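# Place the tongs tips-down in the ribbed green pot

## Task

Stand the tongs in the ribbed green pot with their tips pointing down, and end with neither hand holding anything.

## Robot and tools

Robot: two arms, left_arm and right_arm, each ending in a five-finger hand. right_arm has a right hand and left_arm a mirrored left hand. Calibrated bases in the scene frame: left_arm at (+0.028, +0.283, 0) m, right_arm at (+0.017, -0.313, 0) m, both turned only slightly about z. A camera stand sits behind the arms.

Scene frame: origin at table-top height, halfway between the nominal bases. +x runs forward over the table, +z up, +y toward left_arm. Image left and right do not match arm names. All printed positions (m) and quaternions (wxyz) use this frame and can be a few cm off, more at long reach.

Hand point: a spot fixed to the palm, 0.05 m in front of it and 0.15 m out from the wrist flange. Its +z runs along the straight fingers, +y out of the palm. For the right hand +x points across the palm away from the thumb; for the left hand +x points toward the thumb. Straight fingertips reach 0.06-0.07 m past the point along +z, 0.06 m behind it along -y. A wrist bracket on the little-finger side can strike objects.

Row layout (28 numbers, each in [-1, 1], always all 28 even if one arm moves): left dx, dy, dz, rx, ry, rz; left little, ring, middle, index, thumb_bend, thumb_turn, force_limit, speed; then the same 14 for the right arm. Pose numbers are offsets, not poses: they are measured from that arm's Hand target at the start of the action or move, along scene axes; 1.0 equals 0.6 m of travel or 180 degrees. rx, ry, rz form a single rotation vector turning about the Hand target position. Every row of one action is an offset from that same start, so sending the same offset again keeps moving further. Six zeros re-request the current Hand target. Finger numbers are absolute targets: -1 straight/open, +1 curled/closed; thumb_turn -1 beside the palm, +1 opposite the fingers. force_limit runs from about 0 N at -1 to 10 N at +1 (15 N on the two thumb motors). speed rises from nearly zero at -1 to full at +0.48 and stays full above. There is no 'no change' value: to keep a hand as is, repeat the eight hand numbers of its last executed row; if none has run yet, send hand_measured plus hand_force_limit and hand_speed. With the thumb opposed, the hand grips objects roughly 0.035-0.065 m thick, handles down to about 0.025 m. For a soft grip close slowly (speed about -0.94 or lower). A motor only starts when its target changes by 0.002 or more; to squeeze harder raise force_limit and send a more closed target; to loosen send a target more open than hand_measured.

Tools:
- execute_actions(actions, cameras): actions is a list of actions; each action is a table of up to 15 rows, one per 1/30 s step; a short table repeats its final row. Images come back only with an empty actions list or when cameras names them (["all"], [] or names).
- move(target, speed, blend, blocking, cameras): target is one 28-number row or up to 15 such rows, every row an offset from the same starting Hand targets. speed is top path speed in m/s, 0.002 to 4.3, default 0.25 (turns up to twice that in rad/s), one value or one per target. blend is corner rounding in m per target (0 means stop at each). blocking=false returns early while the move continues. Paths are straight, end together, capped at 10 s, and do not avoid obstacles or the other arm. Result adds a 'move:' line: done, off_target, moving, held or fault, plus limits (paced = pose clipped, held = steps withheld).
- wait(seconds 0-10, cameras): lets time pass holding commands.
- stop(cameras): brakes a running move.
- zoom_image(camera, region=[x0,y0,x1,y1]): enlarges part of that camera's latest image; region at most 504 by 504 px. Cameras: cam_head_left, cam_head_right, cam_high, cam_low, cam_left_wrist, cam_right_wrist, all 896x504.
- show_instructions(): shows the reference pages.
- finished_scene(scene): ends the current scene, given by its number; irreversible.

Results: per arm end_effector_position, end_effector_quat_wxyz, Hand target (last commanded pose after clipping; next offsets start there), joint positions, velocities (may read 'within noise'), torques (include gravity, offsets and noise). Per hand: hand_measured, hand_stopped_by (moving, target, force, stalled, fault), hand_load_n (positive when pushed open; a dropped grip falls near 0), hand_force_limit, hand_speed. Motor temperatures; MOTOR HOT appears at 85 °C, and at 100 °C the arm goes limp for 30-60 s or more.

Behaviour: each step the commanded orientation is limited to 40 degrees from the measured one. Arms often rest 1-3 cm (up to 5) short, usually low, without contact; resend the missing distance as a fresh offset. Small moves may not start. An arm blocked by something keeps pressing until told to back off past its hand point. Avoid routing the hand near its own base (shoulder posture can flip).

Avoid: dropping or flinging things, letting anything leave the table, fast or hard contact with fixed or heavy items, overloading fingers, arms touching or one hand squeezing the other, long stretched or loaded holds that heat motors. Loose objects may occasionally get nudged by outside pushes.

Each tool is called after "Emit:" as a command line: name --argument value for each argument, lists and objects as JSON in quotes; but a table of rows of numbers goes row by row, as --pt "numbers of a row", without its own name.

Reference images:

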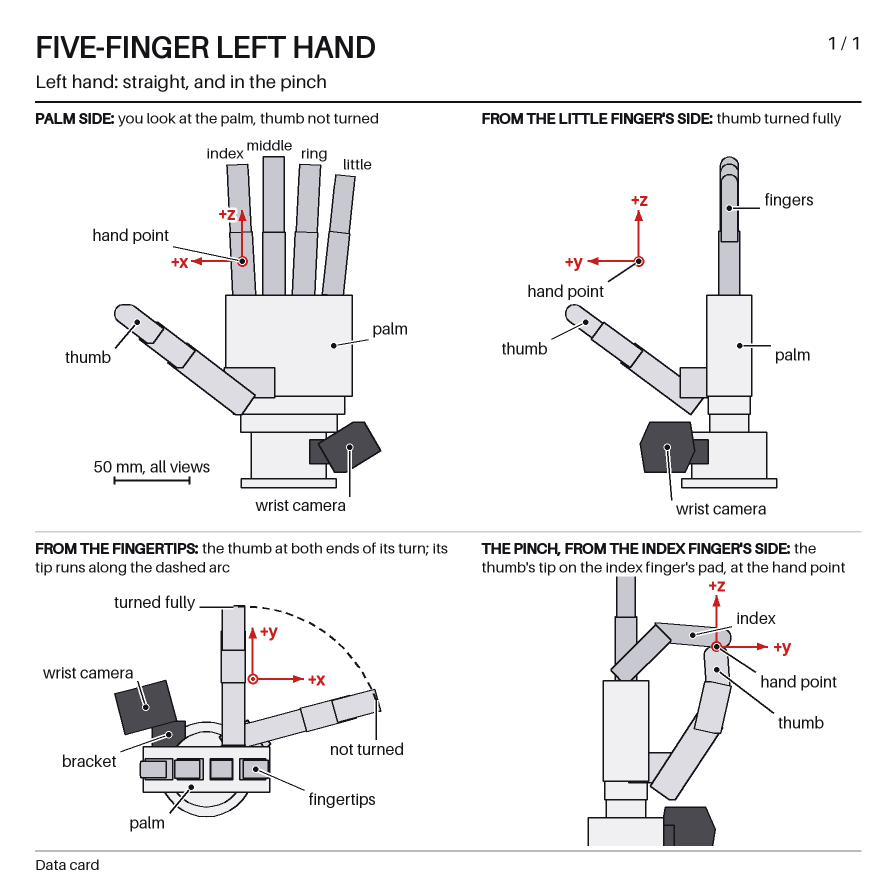

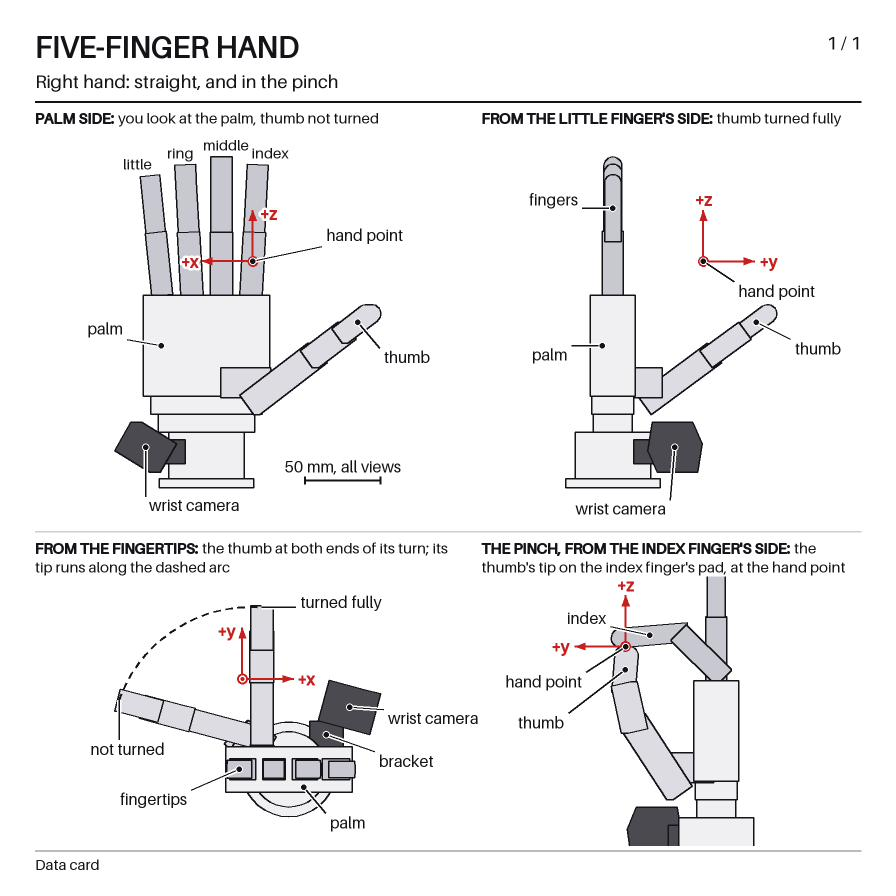

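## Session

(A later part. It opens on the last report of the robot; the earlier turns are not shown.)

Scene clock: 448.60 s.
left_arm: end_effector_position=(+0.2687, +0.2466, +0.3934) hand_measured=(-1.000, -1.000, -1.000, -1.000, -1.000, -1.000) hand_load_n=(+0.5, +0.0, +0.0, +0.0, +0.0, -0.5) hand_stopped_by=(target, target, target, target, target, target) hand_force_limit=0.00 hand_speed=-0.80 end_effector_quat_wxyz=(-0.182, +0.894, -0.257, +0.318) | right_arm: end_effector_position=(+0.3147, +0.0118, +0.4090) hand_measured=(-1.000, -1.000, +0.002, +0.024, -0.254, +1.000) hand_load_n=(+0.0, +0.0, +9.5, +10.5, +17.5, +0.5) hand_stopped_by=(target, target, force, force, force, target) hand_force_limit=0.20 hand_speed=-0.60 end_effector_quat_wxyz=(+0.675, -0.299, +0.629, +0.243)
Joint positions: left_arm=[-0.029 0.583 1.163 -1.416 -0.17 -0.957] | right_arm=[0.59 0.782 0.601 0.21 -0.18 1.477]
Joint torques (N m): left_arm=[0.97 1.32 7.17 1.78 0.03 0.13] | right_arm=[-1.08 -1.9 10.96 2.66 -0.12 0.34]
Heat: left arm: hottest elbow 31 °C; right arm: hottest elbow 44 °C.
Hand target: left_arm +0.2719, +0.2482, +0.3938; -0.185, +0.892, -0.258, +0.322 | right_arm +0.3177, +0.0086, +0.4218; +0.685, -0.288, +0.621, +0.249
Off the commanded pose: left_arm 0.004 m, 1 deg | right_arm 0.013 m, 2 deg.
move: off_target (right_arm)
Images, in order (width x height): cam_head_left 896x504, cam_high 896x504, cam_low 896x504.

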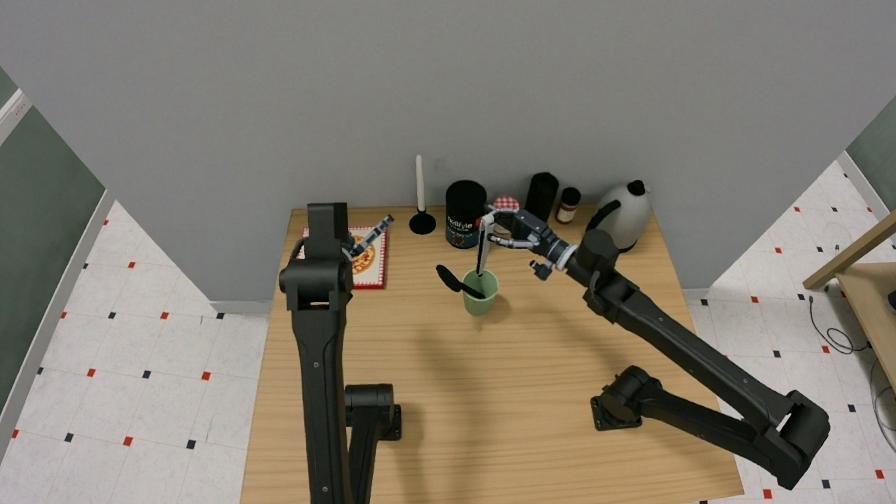

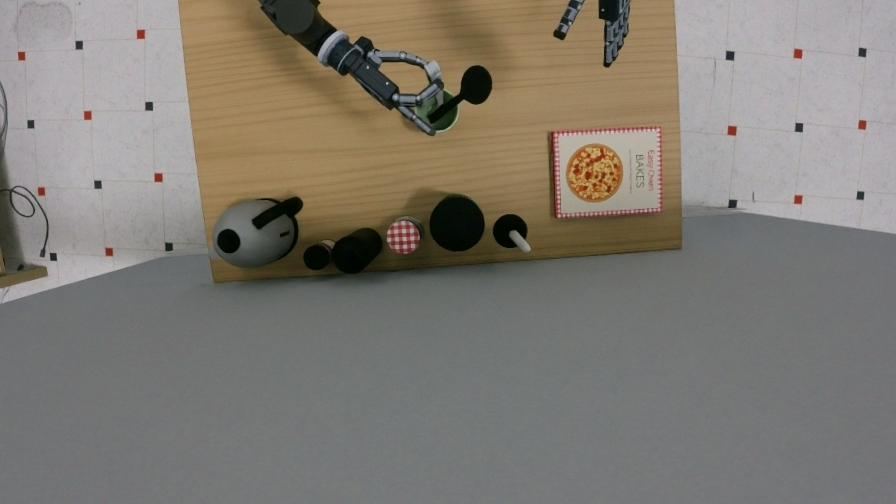

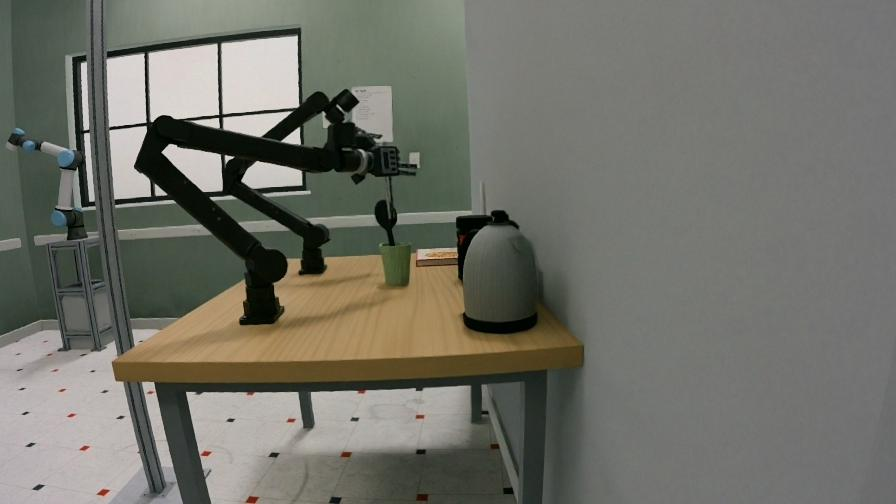

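Emit:
move --target '[0,0,0,0,0,0,-1,-1,-1,-1,-1,-1,0,-0.8,-0.026,-0.033,-0.04,0,0,0,-1,-1,0.6,0.55,0.6,1,0.2,-0.6]' --speed 0.1 --cameras '["cam_high","cam_low","cam_head_left"]'

Emit:
zoom_image --camera "cam_high" --region '[340, 20, 520, 160]'

Emit:
zoom_image --camera "cam_low" --region '[320, 120, 440, 290]'

Emit:
zoom_image --camera "cam_head_left" --region '[400, 200, 560, 330]'

Scene clock: 458.60 s.
left_arm: end_effector_position=(+0.2687, +0.2466, +0.3934) hand_measured=(-1.000, -1.000, -1.000, -1.000, -1.000, -1.000) hand_load_n=(+0.0, +0.0, +0.0, +0.0, +0.0, +0.0) hand_stopped_by=(target, target, target, target, target, target) hand_force_limit=0.00 hand_speed=-0.80 end_effector_quat_wxyz=(-0.182, +0.894, -0.257, +0.318) | right_arm: end_effector_position=(+0.3029, -0.0048, +0.3801) hand_measured=(-1.000, -1.000, +0.002, +0.024, -0.254, +1.000) hand_load_n=(-0.5, +0.0, +9.5, +10.0, +17.5, +1.0) hand_stopped_by=(target, target, force, force, force, target) hand_force_limit=0.20 hand_speed=-0.60 end_effector_quat_wxyz=(+0.670, -0.301, +0.634, +0.243)
Joint positions: left_arm=[-0.029 0.583 1.163 -1.416 -0.17 -0.957] | right_arm=[0.559 0.728 0.512 0.231 -0.212 1.479]
Joint torques (N m): left_arm=[0.85 1.79 7.25 1.87 0.04 0.16] | right_arm=[-1.49 -2.67 10.61 2.63 -0.12 0.29]
Heat: left arm: hottest elbow 31 °C; right arm: hottest elbow 45 °C.
Hand target: left_arm +0.2719, +0.2482, +0.3938; -0.185, +0.892, -0.258, +0.322 | right_arm +0.3021, -0.0113, +0.3978; +0.685, -0.288, +0.621, +0.248
Off the commanded pose: left_arm 0.004 m, 1 deg | right_arm 0.019 m, 3 deg.
move: off_target (right_arm)
Images, in order (width x height): cam_head_left 896x504, cam_high 896x504, cam_low 896x504.

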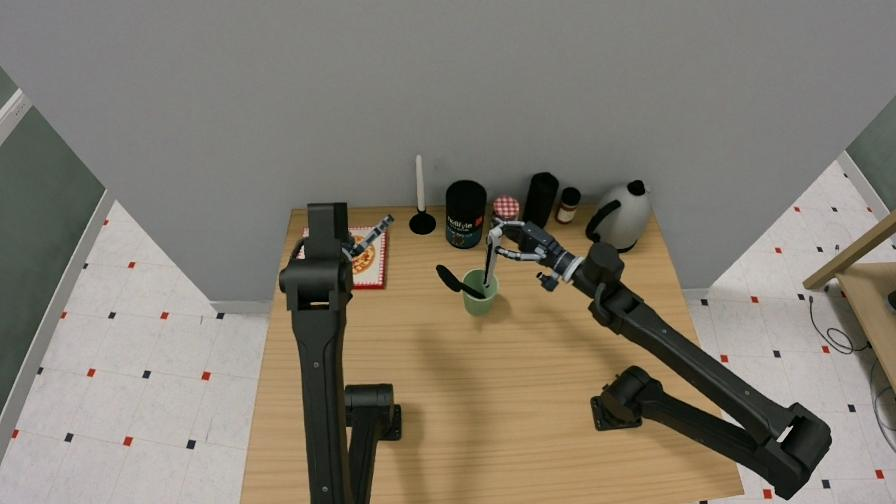

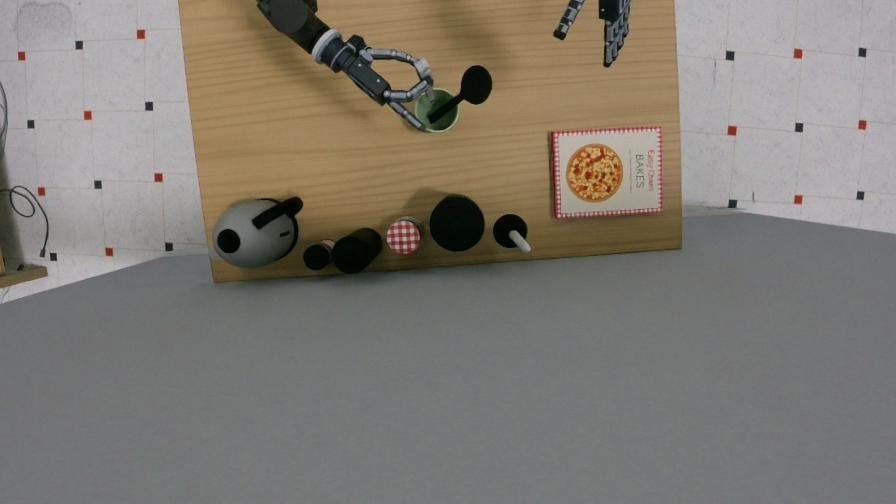

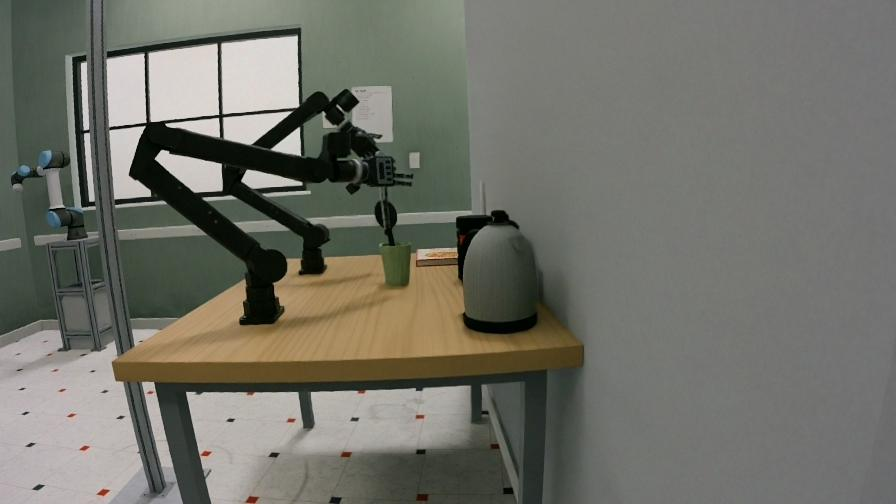

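Scaled by 2.800 from the camera's 896x504 image, which has a finer 1280x720 frame.

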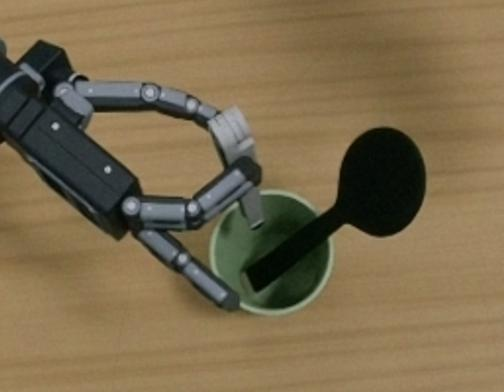

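Scaled by 2.965 from the camera's 896x504 image, which has a finer 1280x720 frame.

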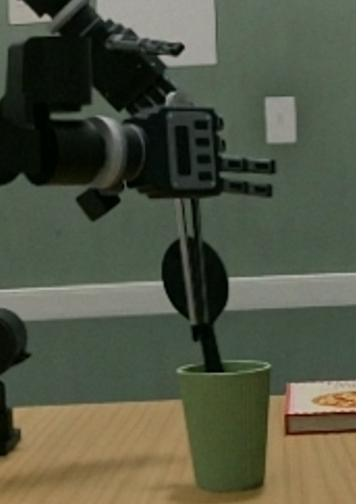

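Scaled by 3.150 from the camera's 896x504 image, which has a finer 1280x720 frame.

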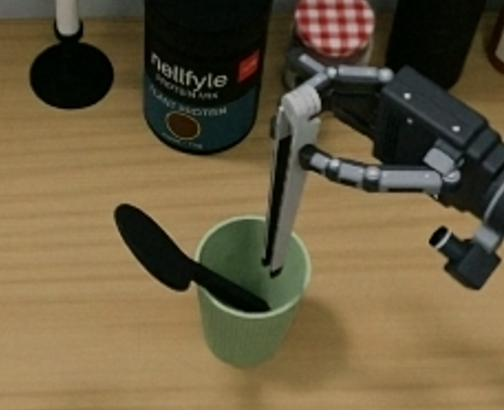

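Emit:
move --target '[0,0,0,0,0,0,-1,-1,-1,-1,-1,-1,0,-0.8,0,-0.007,-0.13,0,0,0,-1,-1,0.6,0.55,0.6,1,0.2,-0.6]' --speed 0.08 --cameras '["cam_high","cam_low","cam_head_left"]'

Emit:
zoom_image --camera "cam_high" --region '[340, 20, 520, 160]'

Emit:
zoom_image --camera "cam_low" --region '[320, 120, 440, 290]'

Emit:
zoom_image --camera "cam_head_left" --region '[400, 200, 560, 330]'

Scene clock: 469.47 s.
left_arm: end_effector_position=(+0.2687, +0.2466, +0.3934) hand_measured=(-1.000, -1.000, -1.000, -1.000, -1.000, -1.000) hand_load_n=(+0.0, +0.0, +0.0, +0.0, +0.0, +0.0) hand_stopped_by=(target, target, target, target, target, target) hand_force_limit=0.00 hand_speed=-0.80 end_effector_quat_wxyz=(-0.182, +0.894, -0.257, +0.318) | right_arm: end_effector_position=(+0.2981, -0.0124, +0.3104) hand_measured=(-1.000, -1.000, +0.002, +0.024, -0.254, +1.000) hand_load_n=(+0.0, +0.0, +9.5, +10.5, +17.5, +0.5) hand_stopped_by=(target, target, force, force, force, target) hand_force_limit=0.20 hand_speed=-0.60 end_effector_quat_wxyz=(+0.677, -0.299, +0.627, +0.244)
Joint positions: left_arm=[-0.029 0.583 1.163 -1.416 -0.17 -0.957] | right_arm=[0.543 0.813 0.334 0.515 -0.228 1.481]
Joint torques (N m): left_arm=[0.97 1.79 7.19 1.92 0.05 0.13] | right_arm=[-1.26 -1.08 9.87 2.71 -0.13 0.29]
Heat: left arm: hottest elbow 31 °C; right arm: hottest elbow 45 °C.
Hand target: left_arm +0.2719, +0.2482, +0.3938; -0.185, +0.892, -0.258, +0.322 | right_arm +0.3020, -0.0154, +0.3198; +0.685, -0.288, +0.621, +0.249
Off the commanded pose: left_arm 0.004 m, 1 deg | right_arm 0.011 m, 2 deg.
move: off_target (right_arm)
Images, in order (width x height): cam_head_left 896x504, cam_high 896x504, cam_low 896x504.

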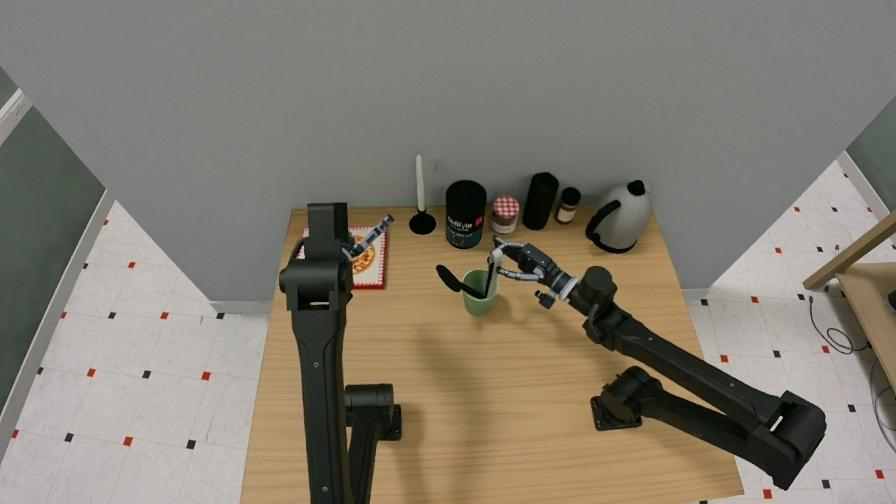

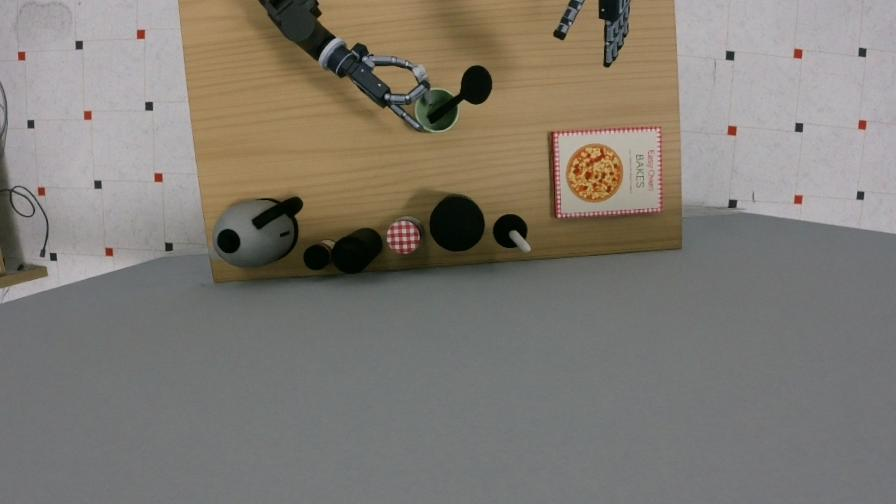

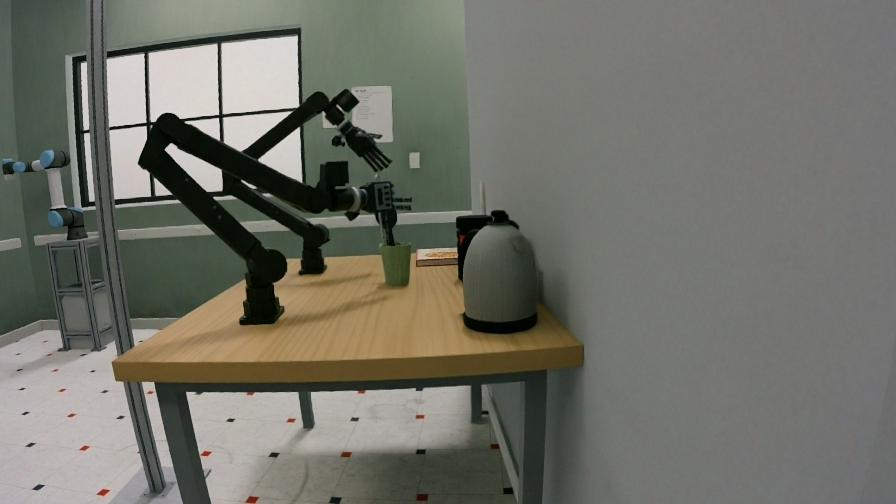

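Scaled by 2.800 from the camera's 896x504 image, which has a finer 1280x720 frame.

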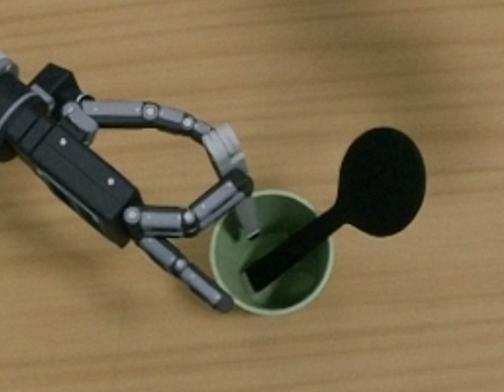

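Scaled by 2.965 from the camera's 896x504 image, which has a finer 1280x720 frame.

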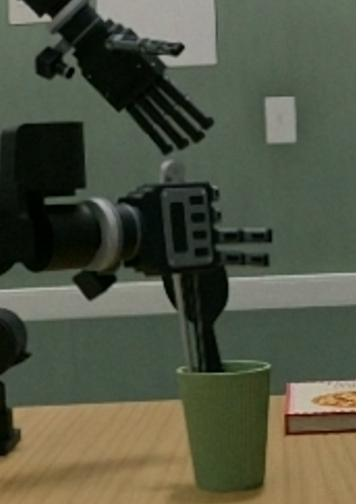

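Scaled by 3.150 from the camera's 896x504 image, which has a finer 1280x720 frame.

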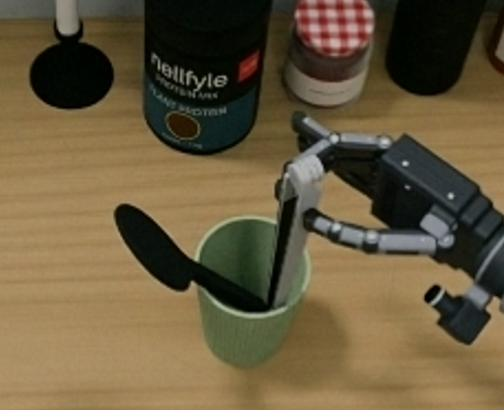

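Emit:
move --target '[0,0,0,0,0,0,-1,-1,-1,-1,-1,-1,0,-0.8,0.005,0,-0.115,0,0,0,-1,-1,0.6,0.55,0.6,1,0.2,-0.6]' --speed 0.06 --cameras '["cam_high","cam_low","cam_head_left"]'

Emit:
zoom_image --camera "cam_high" --region '[340, 20, 520, 160]'

Emit:
zoom_image --camera "cam_low" --region '[320, 120, 440, 290]'

Emit:
zoom_image --camera "cam_head_left" --region '[400, 200, 560, 330]'

Scene clock: 477.87 s.
left_arm: end_effector_position=(+0.2687, +0.2466, +0.3934) hand_measured=(-1.000, -1.000, -1.000, -1.000, -1.000, -1.000) hand_load_n=(+0.0, +0.0, +0.0, +0.0, +0.0, +0.0) hand_stopped_by=(target, target, target, target, target, target) hand_force_limit=0.00 hand_speed=-0.80 end_effector_quat_wxyz=(-0.182, +0.894, -0.257, +0.318) | right_arm: end_effector_position=(+0.3019, -0.0120, +0.2448) hand_measured=(-1.000, -1.000, +0.002, +0.024, -0.254, +1.000) hand_load_n=(+0.0, +0.0, +10.5, +9.5, +17.0, -1.0) hand_stopped_by=(target, target, force, force, force, target) hand_force_limit=0.20 hand_speed=-0.60 end_effector_quat_wxyz=(+0.679, -0.298, +0.625, +0.244)
Joint positions: left_arm=[-0.029 0.583 1.163 -1.416 -0.17 -0.957] | right_arm=[0.536 1.074 0.225 0.891 -0.234 1.481]
Joint torques (N m): left_arm=[1.14 2.14 7.12 1.95 0.01 0.15] | right_arm=[-1.26 -2.32 7.46 2.66 -0.16 0.29]
Heat: left arm: hottest elbow 31 °C; right arm: hottest elbow 44 °C.
Hand target: left_arm +0.2719, +0.2482, +0.3938; -0.185, +0.892, -0.258, +0.322 | right_arm +0.3049, -0.0154, +0.2507; +0.685, -0.288, +0.621, +0.249
Off the commanded pose: left_arm 0.004 m, 1 deg | right_arm 0.008 m, 2 deg.
move: done
Images, in order (width x height): cam_head_left 896x504, cam_high 896x504, cam_low 896x504.

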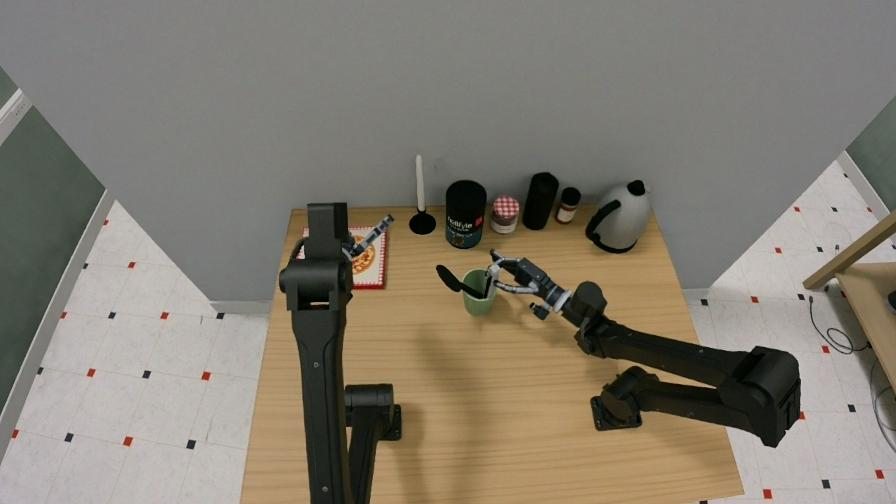

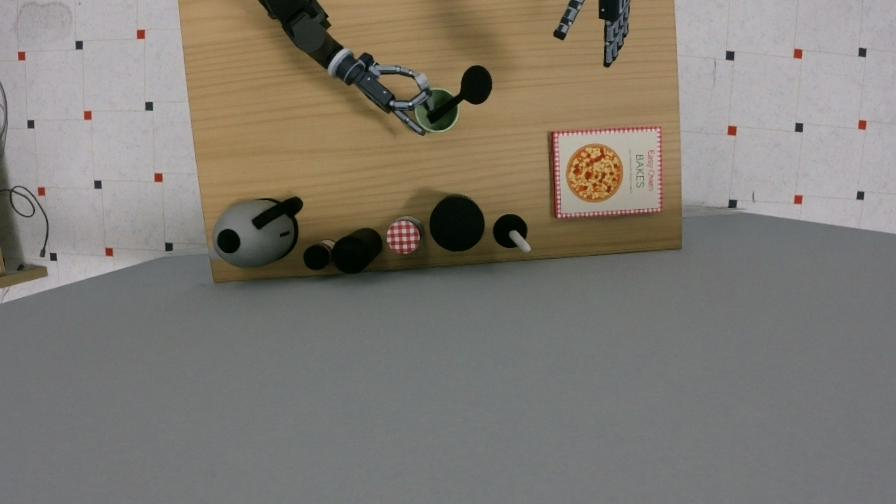

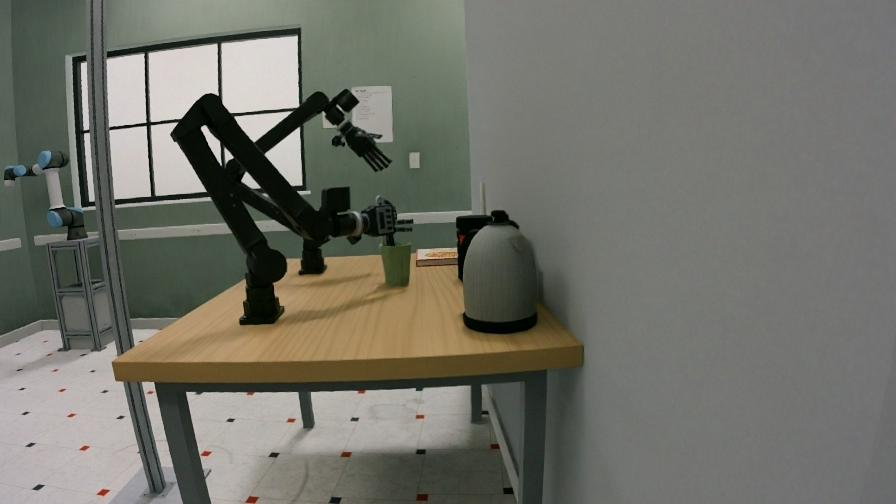

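Scaled by 2.800 from the camera's 896x504 image, which has a finer 1280x720 frame.

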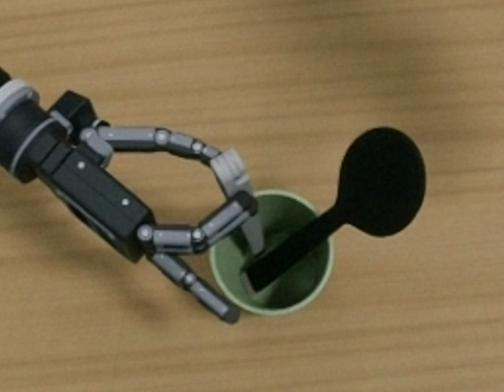

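Scaled by 2.965 from the camera's 896x504 image, which has a finer 1280x720 frame.

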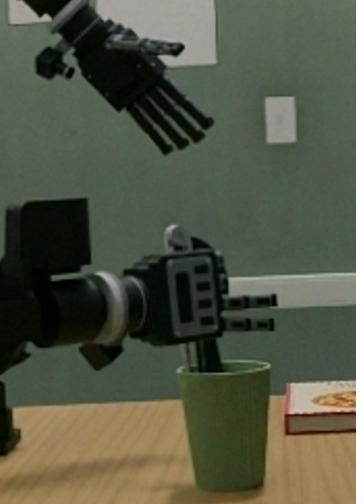

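Scaled by 3.150 from the camera's 896x504 image, which has a finer 1280x720 frame.

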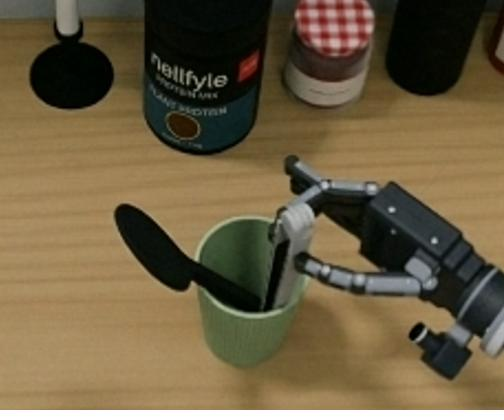

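Emit:
move --target '[0,0,0,0,0,0,-1,-1,-1,-1,-1,-1,0,-0.8,0,0,-0.022,0,0,0,-1,-1,0.6,0.55,0.6,1,0.2,-0.6]' --speed 0.04

Scene clock: 482.93 s.
left_arm: end_effector_position=(+0.2687, +0.2466, +0.3934) hand_measured=(-1.000, -1.000, -1.000, -1.000, -1.000, -1.000) hand_load_n=(+0.0, +0.0, +0.0, +0.0, +0.0, +0.0) hand_stopped_by=(target, target, target, target, target, target) hand_force_limit=0.00 hand_speed=-0.80 end_effector_quat_wxyz=(-0.182, +0.894, -0.257, +0.318) | right_arm: end_effector_position=(+0.3022, -0.0117, +0.2331) hand_measured=(-1.000, -1.000, +0.002, +0.024, -0.254, +1.000) hand_load_n=(+0.0, +0.0, +10.5, +9.0, +17.0, -1.5) hand_stopped_by=(target, target, force, force, force, target) hand_force_limit=0.20 hand_speed=-0.60 end_effector_quat_wxyz=(+0.680, -0.297, +0.624, +0.245)
Joint positions: left_arm=[-0.029 0.583 1.163 -1.416 -0.17 -0.957] | right_arm=[0.536 1.143 0.21 0.979 -0.234 1.482]
Joint torques (N m): left_arm=[1.2 2.14 7.31 1.81 0.03 0.14] | right_arm=[-1.26 -2.37 6.76 2.5 -0.16 0.28]
Heat: left arm: hottest elbow 31 °C; right arm: hottest elbow 43 °C.
Hand target: left_arm +0.2719, +0.2482, +0.3938; -0.185, +0.892, -0.258, +0.322 | right_arm +0.3050, -0.0154, +0.2374; +0.685, -0.288, +0.621, +0.249
Off the commanded pose: left_arm 0.004 m, 1 deg | right_arm 0.006 m, 1 deg.
move: done

Emit:
move --target '[0,0,0,0,0,0,-1,-1,-1,-1,-1,-1,0,-0.8,0,0,0,0,0,0,-1,-1,-0.7,-0.7,-0.9,1,0.2,-0.7]' --cameras '["cam_high","cam_low","cam_head_left","cam_right_wrist"]'

Emit:
zoom_image --camera "cam_high" --region '[340, 20, 520, 160]'

Emit:
zoom_image --camera "cam_head_left" --region '[400, 200, 560, 330]'

Scene clock: 493.93 s.
left_arm: end_effector_position=(+0.2687, +0.2466, +0.3934) hand_measured=(-1.000, -1.000, -1.000, -1.000, -1.000, -1.000) hand_load_n=(+0.0, +0.0, +0.0, +0.0, +0.0, +0.0) hand_stopped_by=(target, target, target, target, target, target) hand_force_limit=0.00 hand_speed=-0.80 end_effector_quat_wxyz=(-0.182, +0.894, -0.257, +0.318) | right_arm: end_effector_position=(+0.3020, -0.0119, +0.2351) hand_measured=(-1.000, -1.000, -0.700, -0.700, -0.900, +1.000) hand_load_n=(+0.0, +0.0, +0.0, +0.0, +0.0, -0.5) hand_stopped_by=(target, target, target, target, target, target) hand_force_limit=0.20 hand_speed=-0.70 end_effector_quat_wxyz=(+0.681, -0.295, +0.623, +0.248)
Joint positions: left_arm=[-0.029 0.583 1.163 -1.416 -0.17 -0.957] | right_arm=[0.536 1.143 0.21 0.985 -0.235 1.489]
Joint torques (N m): left_arm=[0.97 1.67 7.36 1.99 0.06 0.12] | right_arm=[-1.26 -2.32 6.75 2.37 -0.12 0.21]
Heat: left arm: hottest elbow 31 °C; right arm: hottest elbow 41 °C.
Hand target: left_arm +0.2719, +0.2482, +0.3938; -0.185, +0.892, -0.258, +0.322 | right_arm +0.3050, -0.0154, +0.2375; +0.685, -0.288, +0.621, +0.249
Off the commanded pose: left_arm 0.004 m, 1 deg | right_arm 0.005 m, 1 deg.
move: done
Images, in order (width x height): cam_head_left 896x504, cam_high 896x504, cam_low 896x504, cam_right_wrist 896x504.

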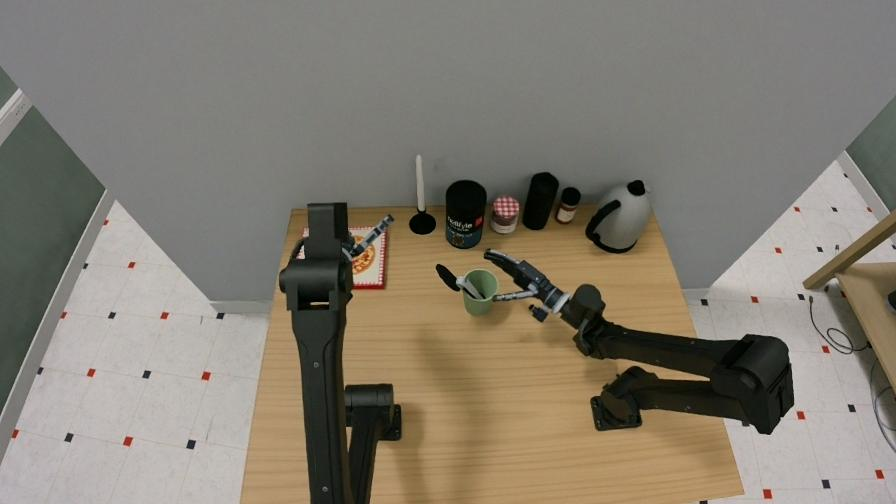

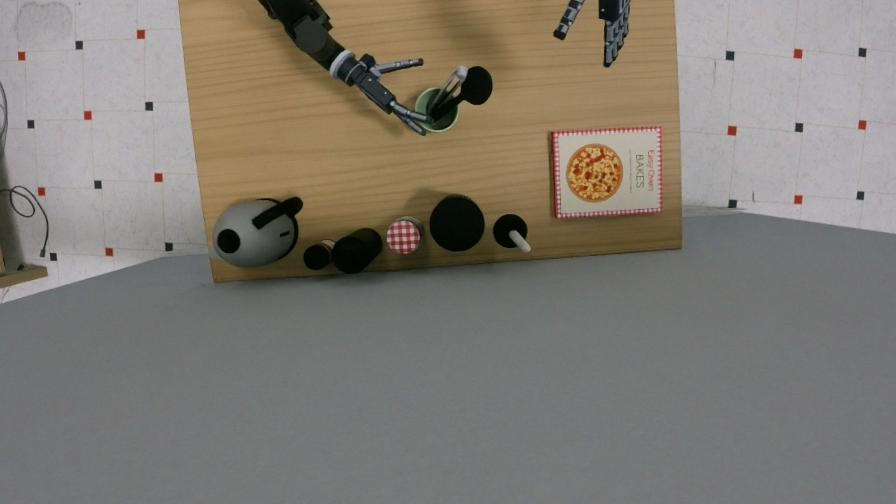

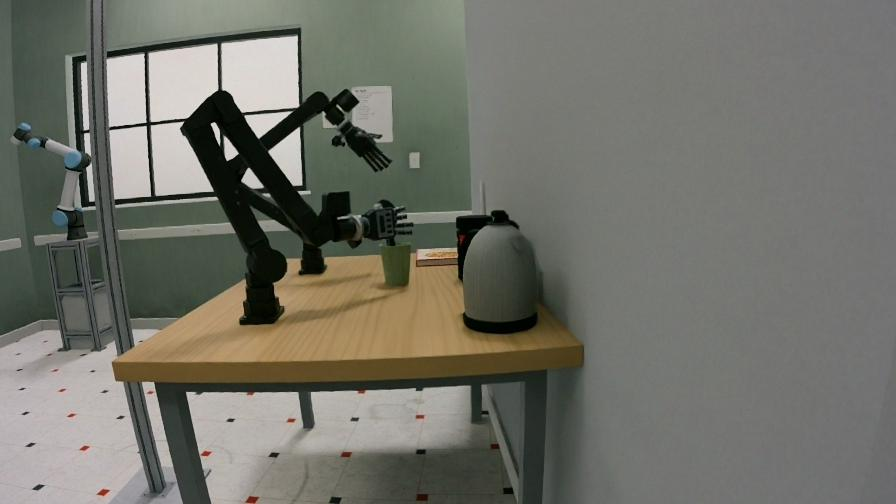

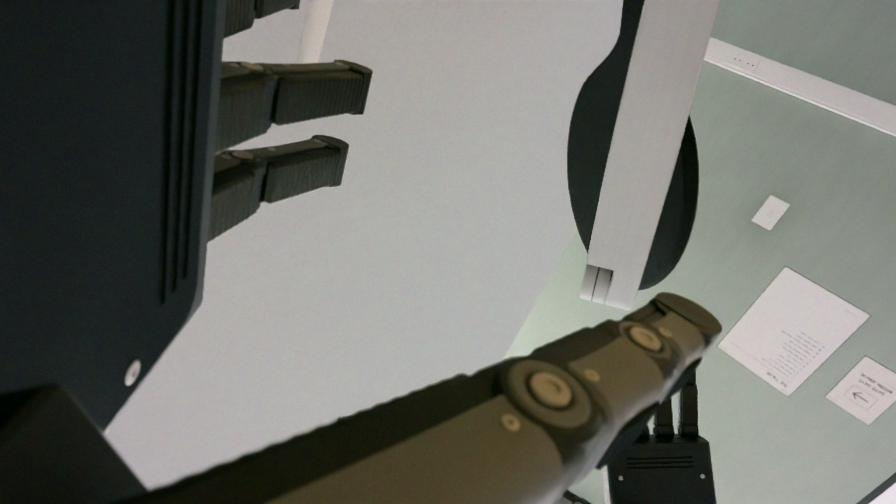

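Scaled by 2.800 from the camera's 896x504 image, which has a finer 1280x720 frame.

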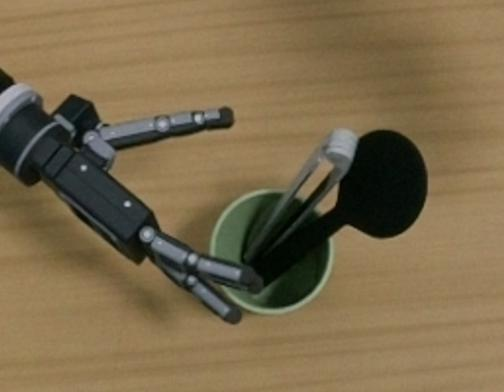

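Scaled by 3.150 from the camera's 896x504 image, which has a finer 1280x720 frame.

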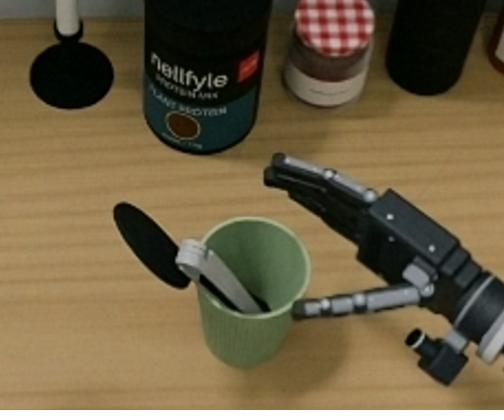

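Emit:
move --pt "0 0 0 0 0 0 -1 -1 -1 -1 -1 -1 0 -0.8 -0.12 -0.14 0.03 0 0 0 -1 -1 -0.7 -0.7 -0.9 1 0.2 -0.7" --pt "0 0 0 0 0 0 -1 -1 -1 -1 -1 -1 0 -0.8 -0.12 -0.3 0.2 0 0 0 -1 -1 -0.7 -0.7 -0.9 1 0.2 -0.7" --cameras '["cam_high","cam_low","cam_head_left"]' --speed 0.15 --blend 0.03

Emit:
zoom_image --camera "cam_high" --region '[340, 20, 520, 160]'

Emit:
zoom_image --camera "cam_low" --region '[320, 150, 460, 300]'

Scene clock: 502.60 s.
left_arm: end_effector_position=(+0.2687, +0.2466, +0.3934) hand_measured=(-1.000, -1.000, -1.000, -1.000, -1.000, -1.000) hand_load_n=(+0.0, +0.0, +0.0, +0.0, -0.5, +0.0) hand_stopped_by=(target, target, target, target, target, target) hand_force_limit=0.00 hand_speed=-0.80 end_effector_quat_wxyz=(-0.182, +0.894, -0.257, +0.318) | right_arm: end_effector_position=(+0.2314, -0.1921, +0.3275) hand_measured=(-1.000, -1.000, -0.700, -0.700, -0.900, +1.000) hand_load_n=(+0.0, +0.0, +0.0, +0.0, +0.0, -0.5) hand_stopped_by=(target, target, target, target, target, target) hand_force_limit=0.20 hand_speed=-0.70 end_effector_quat_wxyz=(+0.671, -0.277, +0.635, +0.265)
Joint positions: left_arm=[-0.029 0.583 1.163 -1.416 -0.17 -0.957] | right_arm=[-0.468 0.301 0.233 0.192 -1.234 1.653]
Joint torques (N m): left_arm=[0.73 1.38 7.21 1.89 0.04 0.12] | right_arm=[-1.26 3.31 15.3 1.69 -0.05 0.2]
Heat: left arm: hottest elbow 31 °C; right arm: hottest elbow 40 °C.
Hand target: left_arm +0.2719, +0.2482, +0.3938; -0.185, +0.892, -0.258, +0.322 | right_arm +0.2330, -0.1954, +0.3575; +0.685, -0.288, +0.621, +0.249
Off the commanded pose: left_arm 0.004 m, 1 deg | right_arm 0.030 m, 3 deg.
move: off_target (right_arm)
Images, in order (width x height): cam_head_left 896x504, cam_high 896x504, cam_low 896x504.

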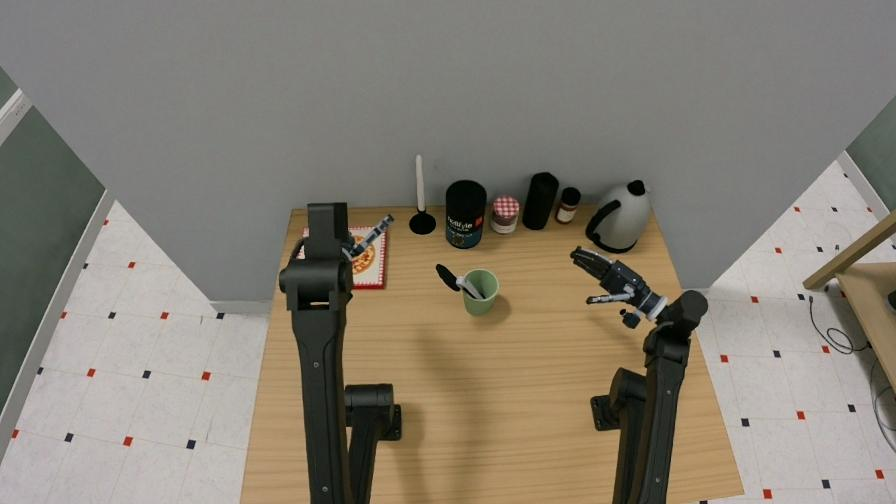

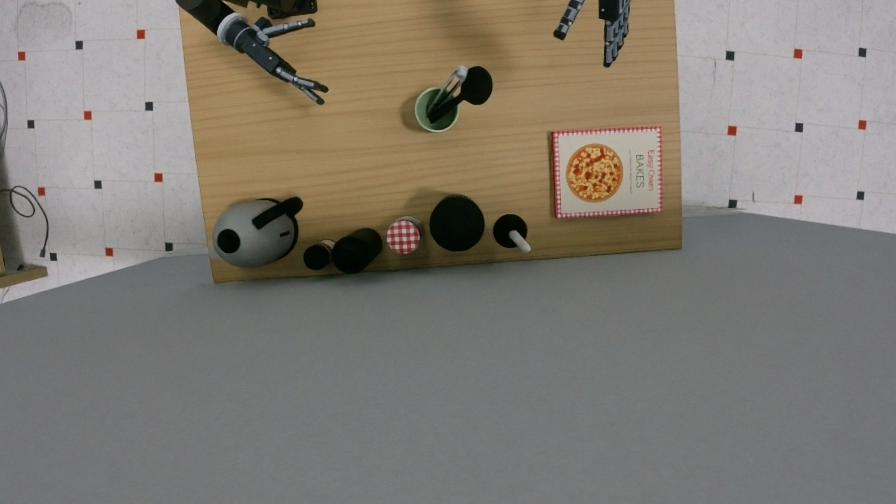

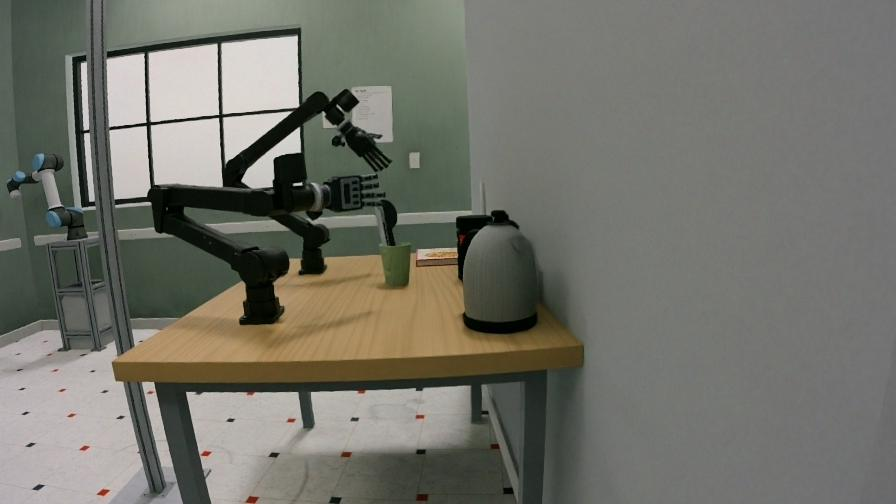

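Scaled by 2.800 from the camera's 896x504 image, which has a finer 1280x720 frame.

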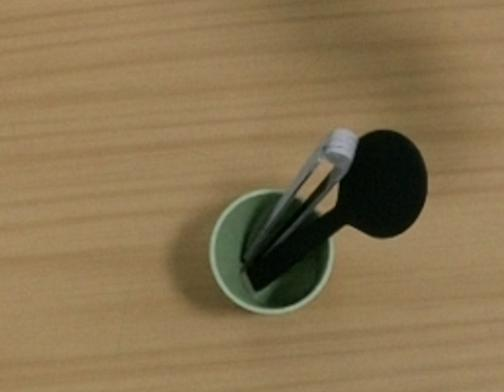

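Scaled by 3.360 from the camera's 896x504 image, which has a finer 1280x720 frame.

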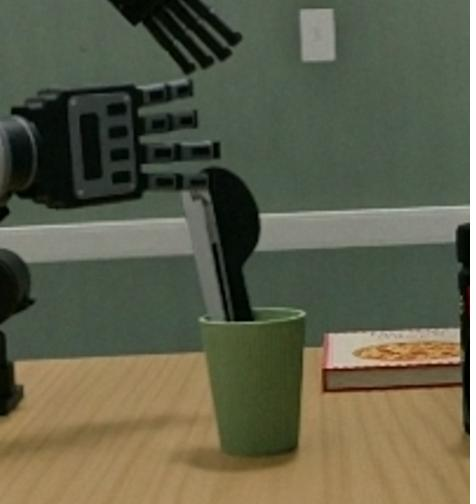

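Emit:
finished_scene --scene 1

The scene is finished: the task was done.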